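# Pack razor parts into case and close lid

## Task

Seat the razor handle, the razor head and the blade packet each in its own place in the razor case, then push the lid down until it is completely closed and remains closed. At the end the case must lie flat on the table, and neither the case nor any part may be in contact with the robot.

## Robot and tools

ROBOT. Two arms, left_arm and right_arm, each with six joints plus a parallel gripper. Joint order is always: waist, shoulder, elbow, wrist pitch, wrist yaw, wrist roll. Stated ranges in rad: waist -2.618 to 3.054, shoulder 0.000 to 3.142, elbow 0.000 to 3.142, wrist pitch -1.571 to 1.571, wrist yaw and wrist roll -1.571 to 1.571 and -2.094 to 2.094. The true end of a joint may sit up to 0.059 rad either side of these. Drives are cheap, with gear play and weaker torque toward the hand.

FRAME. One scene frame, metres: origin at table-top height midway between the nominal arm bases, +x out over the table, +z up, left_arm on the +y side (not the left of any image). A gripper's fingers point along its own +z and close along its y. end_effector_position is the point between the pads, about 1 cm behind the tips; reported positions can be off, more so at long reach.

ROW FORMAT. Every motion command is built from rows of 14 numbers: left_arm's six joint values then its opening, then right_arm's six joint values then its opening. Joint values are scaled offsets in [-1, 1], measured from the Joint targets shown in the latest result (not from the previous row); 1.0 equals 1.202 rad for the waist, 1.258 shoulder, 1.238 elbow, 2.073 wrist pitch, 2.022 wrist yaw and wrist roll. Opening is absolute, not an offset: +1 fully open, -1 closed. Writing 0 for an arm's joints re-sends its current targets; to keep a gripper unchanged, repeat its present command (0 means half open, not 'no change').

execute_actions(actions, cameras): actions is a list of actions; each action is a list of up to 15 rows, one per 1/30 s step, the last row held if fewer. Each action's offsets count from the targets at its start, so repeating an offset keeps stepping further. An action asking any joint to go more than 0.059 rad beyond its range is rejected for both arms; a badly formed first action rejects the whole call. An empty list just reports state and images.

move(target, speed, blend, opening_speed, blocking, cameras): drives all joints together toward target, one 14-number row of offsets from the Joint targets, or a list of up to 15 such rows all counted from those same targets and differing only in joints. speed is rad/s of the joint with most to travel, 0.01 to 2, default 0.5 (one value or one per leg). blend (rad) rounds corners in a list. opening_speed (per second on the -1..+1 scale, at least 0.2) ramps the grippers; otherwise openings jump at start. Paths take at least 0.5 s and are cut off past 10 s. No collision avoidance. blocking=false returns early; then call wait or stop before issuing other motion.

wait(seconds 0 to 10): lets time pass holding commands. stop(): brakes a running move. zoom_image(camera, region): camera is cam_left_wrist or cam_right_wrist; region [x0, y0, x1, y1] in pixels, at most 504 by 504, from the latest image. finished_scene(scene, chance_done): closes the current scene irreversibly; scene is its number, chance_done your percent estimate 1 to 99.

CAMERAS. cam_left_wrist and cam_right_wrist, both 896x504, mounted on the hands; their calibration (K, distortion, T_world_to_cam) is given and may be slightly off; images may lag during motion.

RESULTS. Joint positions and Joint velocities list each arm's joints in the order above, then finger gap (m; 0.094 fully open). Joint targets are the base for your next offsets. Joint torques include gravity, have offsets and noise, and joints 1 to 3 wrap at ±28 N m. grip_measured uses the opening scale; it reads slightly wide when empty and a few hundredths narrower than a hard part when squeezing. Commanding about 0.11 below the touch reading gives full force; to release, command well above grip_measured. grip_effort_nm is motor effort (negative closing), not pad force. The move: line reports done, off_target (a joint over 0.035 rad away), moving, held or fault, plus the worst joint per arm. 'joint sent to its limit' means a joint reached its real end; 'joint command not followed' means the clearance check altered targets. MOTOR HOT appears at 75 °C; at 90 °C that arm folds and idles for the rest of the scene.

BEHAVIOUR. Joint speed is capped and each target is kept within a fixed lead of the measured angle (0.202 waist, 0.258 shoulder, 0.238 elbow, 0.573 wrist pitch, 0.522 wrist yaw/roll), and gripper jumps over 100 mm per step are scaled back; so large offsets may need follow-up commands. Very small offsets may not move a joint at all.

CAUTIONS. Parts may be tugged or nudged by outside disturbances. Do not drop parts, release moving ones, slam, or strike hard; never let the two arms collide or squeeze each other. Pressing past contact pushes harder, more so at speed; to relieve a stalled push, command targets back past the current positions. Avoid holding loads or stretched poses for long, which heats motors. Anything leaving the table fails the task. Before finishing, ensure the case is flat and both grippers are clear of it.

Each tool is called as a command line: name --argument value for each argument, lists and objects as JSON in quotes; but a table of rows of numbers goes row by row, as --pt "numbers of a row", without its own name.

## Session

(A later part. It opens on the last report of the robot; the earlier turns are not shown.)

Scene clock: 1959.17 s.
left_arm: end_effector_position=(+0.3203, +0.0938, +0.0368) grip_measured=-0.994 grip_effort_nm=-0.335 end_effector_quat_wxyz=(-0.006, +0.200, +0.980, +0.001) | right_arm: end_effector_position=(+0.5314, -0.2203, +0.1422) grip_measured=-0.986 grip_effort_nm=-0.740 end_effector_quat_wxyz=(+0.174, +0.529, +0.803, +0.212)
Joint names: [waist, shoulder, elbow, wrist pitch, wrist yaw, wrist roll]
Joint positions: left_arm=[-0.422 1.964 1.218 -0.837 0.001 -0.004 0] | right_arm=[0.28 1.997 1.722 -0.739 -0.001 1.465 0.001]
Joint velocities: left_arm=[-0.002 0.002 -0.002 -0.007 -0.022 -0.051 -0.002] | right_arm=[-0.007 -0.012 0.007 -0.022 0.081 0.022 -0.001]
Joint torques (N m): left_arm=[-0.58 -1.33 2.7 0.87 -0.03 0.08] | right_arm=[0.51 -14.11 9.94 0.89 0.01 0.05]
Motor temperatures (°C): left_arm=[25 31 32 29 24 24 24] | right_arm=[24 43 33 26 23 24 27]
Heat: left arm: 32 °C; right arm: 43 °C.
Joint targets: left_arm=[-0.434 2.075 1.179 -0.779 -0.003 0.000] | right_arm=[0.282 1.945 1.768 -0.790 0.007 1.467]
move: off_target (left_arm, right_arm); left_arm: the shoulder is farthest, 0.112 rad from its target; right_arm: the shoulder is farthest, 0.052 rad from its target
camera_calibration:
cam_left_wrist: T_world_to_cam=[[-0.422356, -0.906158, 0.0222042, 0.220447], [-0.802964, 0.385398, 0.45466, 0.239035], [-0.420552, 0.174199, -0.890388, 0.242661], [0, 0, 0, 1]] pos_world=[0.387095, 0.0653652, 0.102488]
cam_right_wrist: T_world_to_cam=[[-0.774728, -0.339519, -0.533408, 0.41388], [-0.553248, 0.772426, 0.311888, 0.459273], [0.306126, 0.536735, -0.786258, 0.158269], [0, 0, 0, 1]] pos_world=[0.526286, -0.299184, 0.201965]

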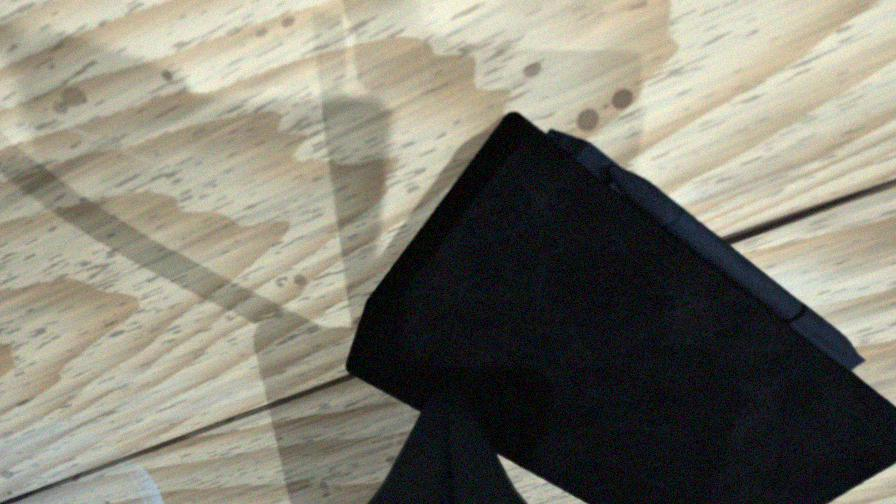

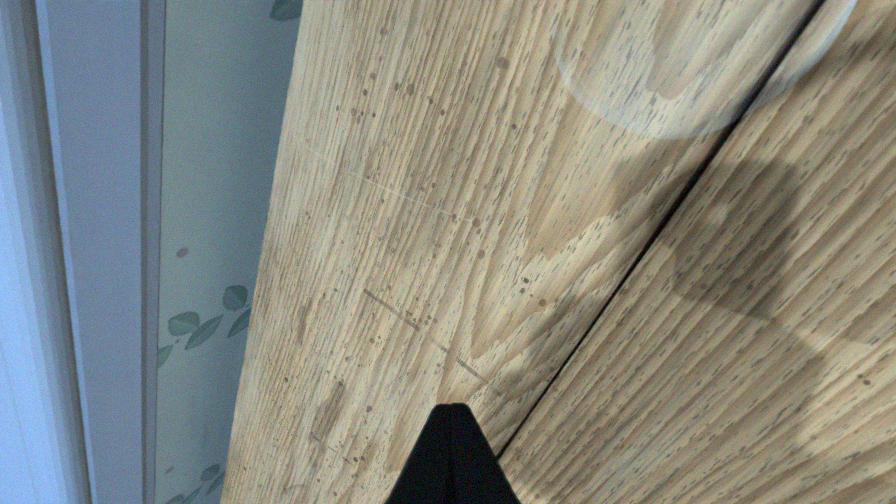

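move --pt "0 -0.1645 0.042 -0.055 0 0 -1 0 0 0 0 0 0 -1" --pt "-0.154 -0.2607 -0.0824 -0.039 0 0 -1 0 0 0 0 0 0 -1" --pt "-0.154 -0.2162 -0.1349 0.0212 0 0 -1 0 0 0 0 0 0 -1" --pt "-0.154 -0.101 -0.1349 0.0212 0 0 -1 0 0 0 0 0 0 -1" --speed '[0.3,0.4,0.2,0.25]'

Scene clock: 1974.33 s.
left_arm: end_effector_position=(+0.2572, +0.0543, +0.0367) grip_measured=-0.994 grip_effort_nm=-0.339 end_effector_quat_wxyz=(-0.006, +0.300, +0.954, +0.003) | right_arm: end_effector_position=(+0.5314, -0.2203, +0.1422) grip_measured=-0.986 grip_effort_nm=-0.735 end_effector_quat_wxyz=(+0.174, +0.529, +0.803, +0.212)
Joint names: [waist, shoulder, elbow, wrist pitch, wrist yaw, wrist roll]
Joint positions: left_arm=[-0.627 1.846 1.053 -0.792 -0.002 -0.002 0] | right_arm=[0.28 1.997 1.722 -0.739 -0.001 1.465 0.001]
Joint velocities: left_arm=[-0.022 0.012 -0.007 0.007 -0.037 -0.11 -0.001] | right_arm=[0.017 -0.017 0.007 -0.037 -0.051 -0.022 0]
Joint torques (N m): left_arm=[0.24 -0.72 2.52 0.84 -0.04 0.08] | right_arm=[0.53 -14.08 9.91 0.89 0.01 0.07]
Motor temperatures (°C): left_arm=[25 30 31 28 24 24 24] | right_arm=[24 44 34 26 23 24 27]
Heat: left arm: 31 °C; right arm: 44 °C.
Joint targets: left_arm=[-0.619 1.948 1.012 -0.735 -0.003 0.000] | right_arm=[0.282 1.945 1.768 -0.790 0.007 1.467]
move: off_target (left_arm, right_arm); left_arm: the shoulder is farthest, 0.102 rad from its target; right_arm: the shoulder is farthest, 0.052 rad from its target
camera_calibration:
cam_left_wrist: T_world_to_cam=[[-0.599662, -0.800022, 0.0192525, 0.197923], [-0.706199, 0.540347, 0.457502, 0.17027], [-0.376414, 0.26075, -0.889, 0.206796], [0, 0, 0, 1]] pos_world=[0.316772, 0.0124156, 0.102133]
cam_right_wrist: T_world_to_cam=[[-0.774728, -0.339519, -0.533408, 0.41388], [-0.553248, 0.772426, 0.311888, 0.459273], [0.306126, 0.536735, -0.786258, 0.158269], [0, 0, 0, 1]] pos_world=[0.526286, -0.299184, 0.201965]

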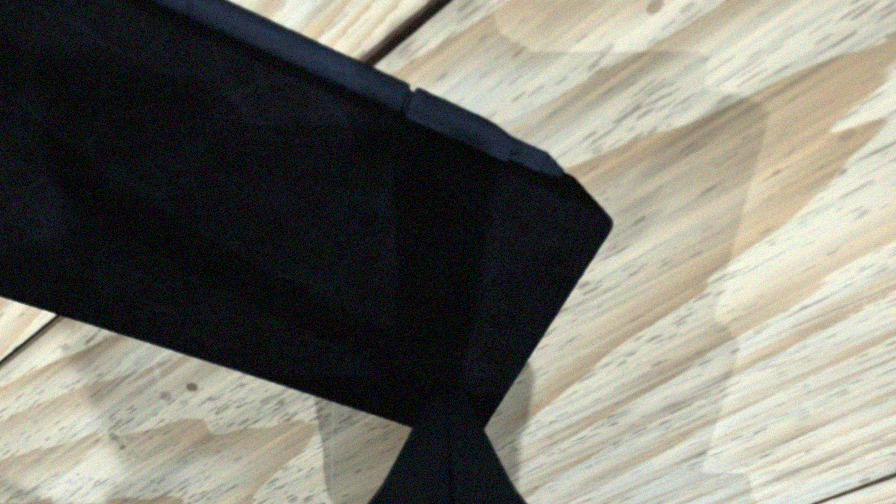

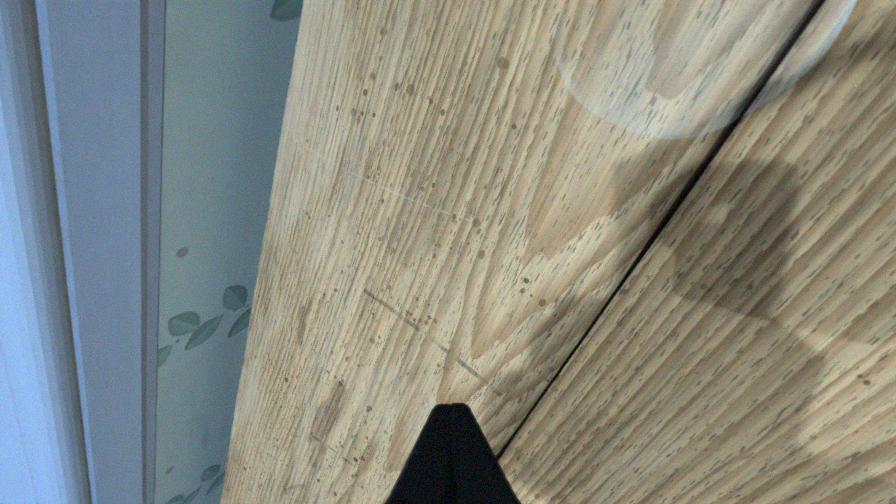

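move --pt "0 -0.16 0.0525 -0.0603 0 0 -1 0 0 0 0 0 0 -1" --pt "0.079 -0.1113 0.1147 -0.0685 0 0 -1 0 0 0 0 0 0 -1" --pt "0.079 -0.0644 0.0678 -0.0106 0 0 -1 0 0 0 0 0 0 -1" --pt "0.079 0.0866 0.0678 -0.0106 0 0 -1 0 0 0 0 0 0 -1" --speed '[0.3,0.4,0.2,0.25]' --cameras '["cam_left_wrist"]'

Scene clock: 1989.97 s.
left_arm: end_effector_position=(+0.2919, +0.0741, +0.0367) grip_measured=-0.994 grip_effort_nm=-0.339 end_effector_quat_wxyz=(-0.011, +0.243, +0.970, +0.003) | right_arm: end_effector_position=(+0.5314, -0.2203, +0.1422) grip_measured=-0.986 grip_effort_nm=-0.735 end_effector_quat_wxyz=(+0.174, +0.529, +0.803, +0.212)
Joint names: [waist, shoulder, elbow, wrist pitch, wrist yaw, wrist roll]
Joint positions: left_arm=[-0.514 1.916 1.149 -0.826 -0.001 -0.007 0] | right_arm=[0.28 1.997 1.722 -0.739 -0.001 1.465 0.001]
Joint velocities: left_arm=[-0.002 -0.012 -0.007 -0.051 0.037 -0.037 -0.001] | right_arm=[-0.007 -0.002 0.002 0.095 -0.007 0.081 0]
Joint torques (N m): left_arm=[-0.43 0.53 1.4 0.98 -0.03 0.1] | right_arm=[0.55 -14.09 9.92 0.9 0 0.06]
Motor temperatures (°C): left_arm=[25 30 31 28 24 24 24] | right_arm=[24 44 34 26 23 24 27]
Heat: left arm: 31 °C; right arm: 44 °C.
Joint targets: left_arm=[-0.524 2.057 1.096 -0.757 -0.003 0.000] | right_arm=[0.282 1.945 1.768 -0.790 0.007 1.467]
move: off_target (left_arm, right_arm); left_arm: the shoulder is farthest, 0.141 rad from its target; right_arm: the shoulder is farthest, 0.052 rad from its target
camera_calibration:
cam_left_wrist: T_world_to_cam=[[-0.501035, -0.865174, 0.0209256, 0.210587], [-0.761542, 0.452249, 0.464246, 0.206488], [-0.411117, 0.216668, -0.885459, 0.227945], [0, 0, 0, 1]] pos_world=[0.356473, 0.0394214, 0.101568]
Images, in order (width x height): cam_left_wrist 896x504.

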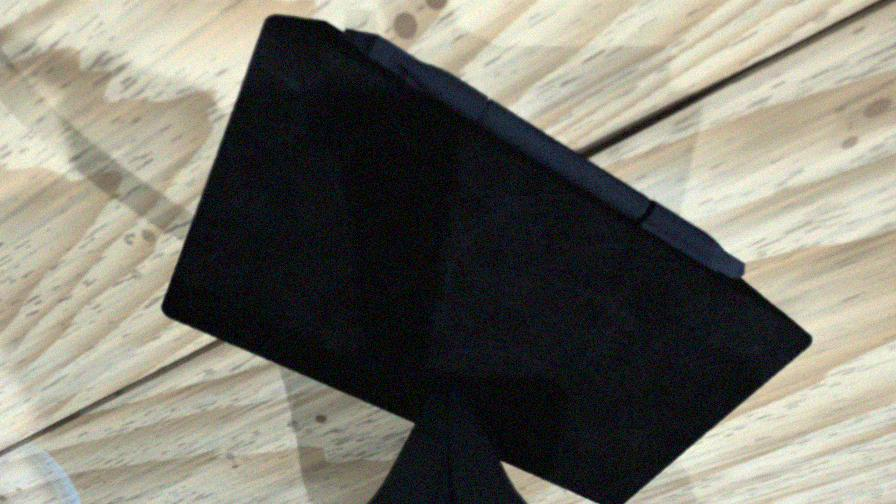

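move --pt "0 -0.198 0.047 -0.058 0 0 -1 0 0 0 0 0 0 -1" --pt "0 -0.226 0.2415 -0.177 0 0 -1 0 0 0 0 0 0 -1" --speed '[0.3,0.5]' --cameras '["cam_left_wrist"]'

zoom_image --camera "cam_left_wrist" --region '[200, 50, 690, 450]'

Scene clock: 1996.63 s.
left_arm: end_effector_position=(+0.3021, +0.0686, +0.1229) grip_measured=-0.994 grip_effort_nm=-0.344 end_effector_quat_wxyz=(+0.013, +0.243, +0.970, -0.003) | right_arm: end_effector_position=(+0.5314, -0.2203, +0.1422) grip_measured=-0.986 grip_effort_nm=-0.740 end_effector_quat_wxyz=(+0.174, +0.529, +0.803, +0.212)
Joint names: [waist, shoulder, elbow, wrist pitch, wrist yaw, wrist roll]
Joint positions: left_arm=[-0.514 1.798 1.361 -1.107 -0.001 -0.007 0] | right_arm=[0.28 1.997 1.722 -0.739 -0.001 1.465 0.001]
Joint velocities: left_arm=[0.002 -0.007 -0.012 0.022 -0.022 0.007 0] | right_arm=[-0.002 0.007 0.012 -0.007 0.081 0.051 -0.001]
Joint torques (N m): left_arm=[-0.51 -11.17 9.17 0.13 -0.01 0.1] | right_arm=[0.51 -14.09 9.88 0.88 0.01 0.06]
Motor temperatures (°C): left_arm=[25 30 31 28 24 24 24] | right_arm=[24 44 34 26 23 24 27]
Heat: left arm: 31 °C; right arm: 44 °C.
Joint targets: left_arm=[-0.524 1.773 1.395 -1.124 -0.003 0.000] | right_arm=[0.282 1.945 1.768 -0.790 0.007 1.467]
move: off_target (right_arm); right_arm: the shoulder is farthest, 0.052 rad from its target
camera_calibration:
cam_left_wrist: T_world_to_cam=[[-0.501909, -0.864699, 0.0195878, 0.209488], [-0.780616, 0.462624, 0.420259, 0.18717], [-0.372459, 0.195641, -0.907193, 0.302174], [0, 0, 0, 1]] pos_world=[0.363799, 0.0354366, 0.191367]
Images, in order (width x height): cam_left_wrist 896x504.

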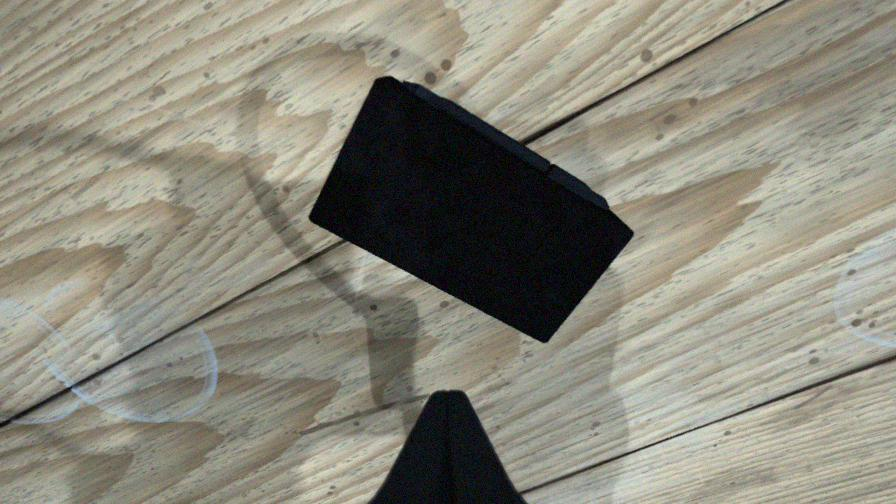

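Scaled by 1.029 from the camera's 896x504 image, which has a finer 1280x720 frame.

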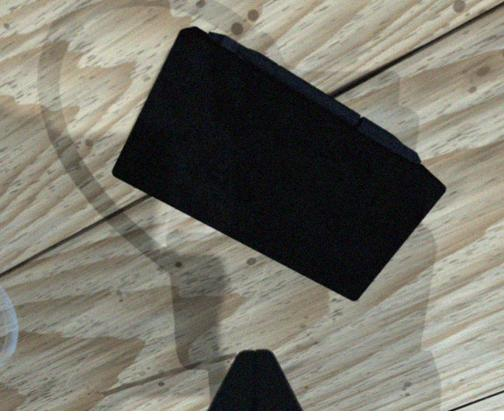

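move --target '[0.486,-0.535,-0.659,0.533,0,-0.56,-1,0.328,-0.132,-0.564,0.4175,0,-0.857,-1]' --speed 1.0 --cameras '[]'

move --target '[0,0,0,0,0,0,-1,0.328,-0.132,-0.564,0.4175,0,-0.857,-1]' --speed 0.8

Scene clock: 2087.80 s.
left_arm: end_effector_position=(+0.3604, +0.2546, +0.1898) grip_measured=-0.994 grip_effort_nm=-0.339 end_effector_quat_wxyz=(+0.401, -0.504, +0.728, -0.236) | right_arm: end_effector_position=(+0.4160, -0.0581, +0.0819) grip_measured=-0.986 grip_effort_nm=-0.735 end_effector_quat_wxyz=(+0.386, -0.423, +0.816, +0.081)
Joint names: [waist, shoulder, elbow, wrist pitch, wrist yaw, wrist roll]
Joint positions: left_arm=[0.062 1.125 0.6 -0.079 0.002 -1.136 0] | right_arm=[0.682 1.833 1.081 -0.007 0.011 -0.261 0.001]
Joint velocities: left_arm=[0.007 0.007 -0.022 -0.051 0.066 -0.051 -0.002] | right_arm=[-0.032 -0.002 -0.017 0.007 -0.007 -0.037 0]
Joint torques (N m): left_arm=[0.23 -5.52 5.75 2.69 -0.05 -0.02] | right_arm=[0.1 -12.6 4.37 2.5 0 -0.06]
Motor temperatures (°C): left_arm=[25 34 33 28 24 24 24] | right_arm=[24 46 34 27 23 24 27]
Heat: left arm: 34 °C; right arm: 46 °C.
Joint targets: left_arm=[0.060 1.100 0.579 -0.019 -0.003 -1.133] | right_arm=[0.676 1.779 1.070 0.076 0.007 -0.266]
move: off_target (left_arm, right_arm); left_arm: the wrist pitch is farthest, 0.060 rad from its target; right_arm: the wrist pitch is farthest, 0.083 rad from its target
No camera images: "cameras" was empty.

Scene clock: 2090.87 s.
left_arm: end_effector_position=(+0.3604, +0.2546, +0.1898) grip_measured=-0.994 grip_effort_nm=-0.325 end_effector_quat_wxyz=(+0.401, -0.504, +0.728, -0.236) | right_arm: end_effector_position=(+0.2278, -0.0206, +0.0683) grip_measured=-0.986 grip_effort_nm=-0.725 end_effector_quat_wxyz=(-0.488, +0.838, -0.028, +0.244)
Joint names: [waist, shoulder, elbow, wrist pitch, wrist yaw, wrist roll]
Joint positions: left_arm=[0.062 1.125 0.6 -0.079 0.002 -1.136 0] | right_arm=[1.068 1.648 0.378 0.853 0.011 -1.996 0.001]
Joint velocities: left_arm=[0.007 0.002 -0.017 -0.066 -0.037 0.051 -0.001] | right_arm=[0.002 0.007 0.002 0.007 0.022 -0.007 0]
Joint torques (N m): left_arm=[0.21 -5.56 5.74 2.68 0 0] | right_arm=[0.54 -7.64 3.03 2.85 0.01 -0.07]
Motor temperatures (°C): left_arm=[25 33 33 28 24 24 24] | right_arm=[24 46 33 28 23 24 27]
Heat: left arm: 33 °C; right arm: 46 °C.
Joint targets: left_arm=[0.060 1.100 0.579 -0.019 -0.003 -1.133] | right_arm=[1.070 1.613 0.371 0.941 0.007 -1.998]
move: off_target (left_arm, right_arm); left_arm: the wrist pitch is farthest, 0.060 rad from its target; right_arm: the wrist pitch is farthest, 0.088 rad from its target
camera_calibration:
cam_left_wrist: T_world_to_cam=[[0.521154, -0.412936, 0.746915, -0.223414], [-0.539339, -0.837608, -0.0867569, 0.458867], [0.661447, -0.357626, -0.659235, 0.0693635], [0, 0, 0, 1]] pos_world=[0.318037, 0.316901, 0.252408]
cam_right_wrist: T_world_to_cam=[[-0.179635, 0.526389, 0.831051, -0.00383469], [0.613974, -0.600065, 0.512795, -0.147757], [0.768614, 0.60236, -0.215396, -0.0569603], [0, 0, 0, 1]] pos_world=[0.133811, -0.0523349, 0.0666869]

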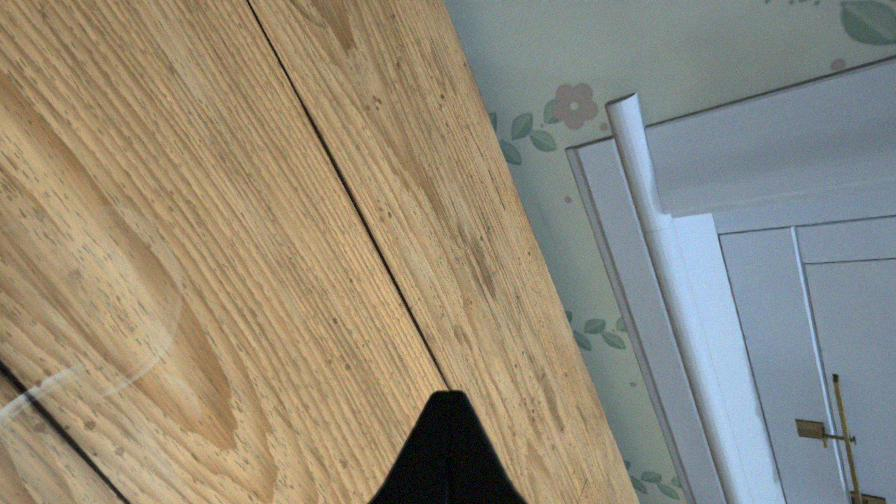

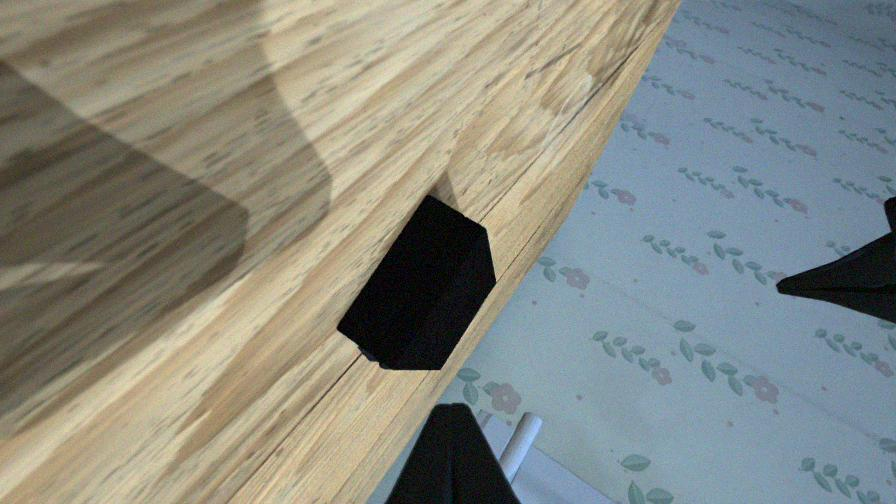

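zoom_image --camera "cam_right_wrist" --region '[310, 180, 530, 390]'

Scaled by 2.291 from the camera's 896x504 image, which has a finer 1280x720 frame.

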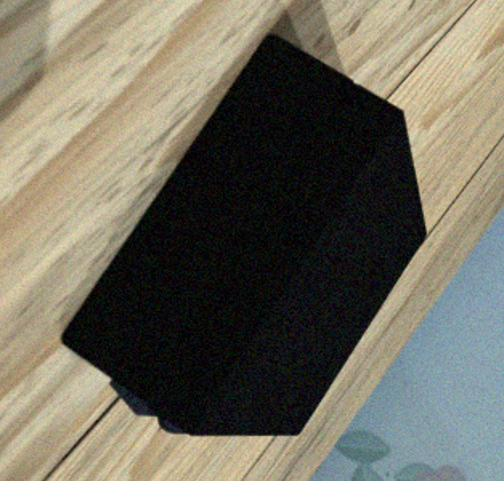

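finished_scene --scene 2 --chance_done 80

The scene is finished: the task was done.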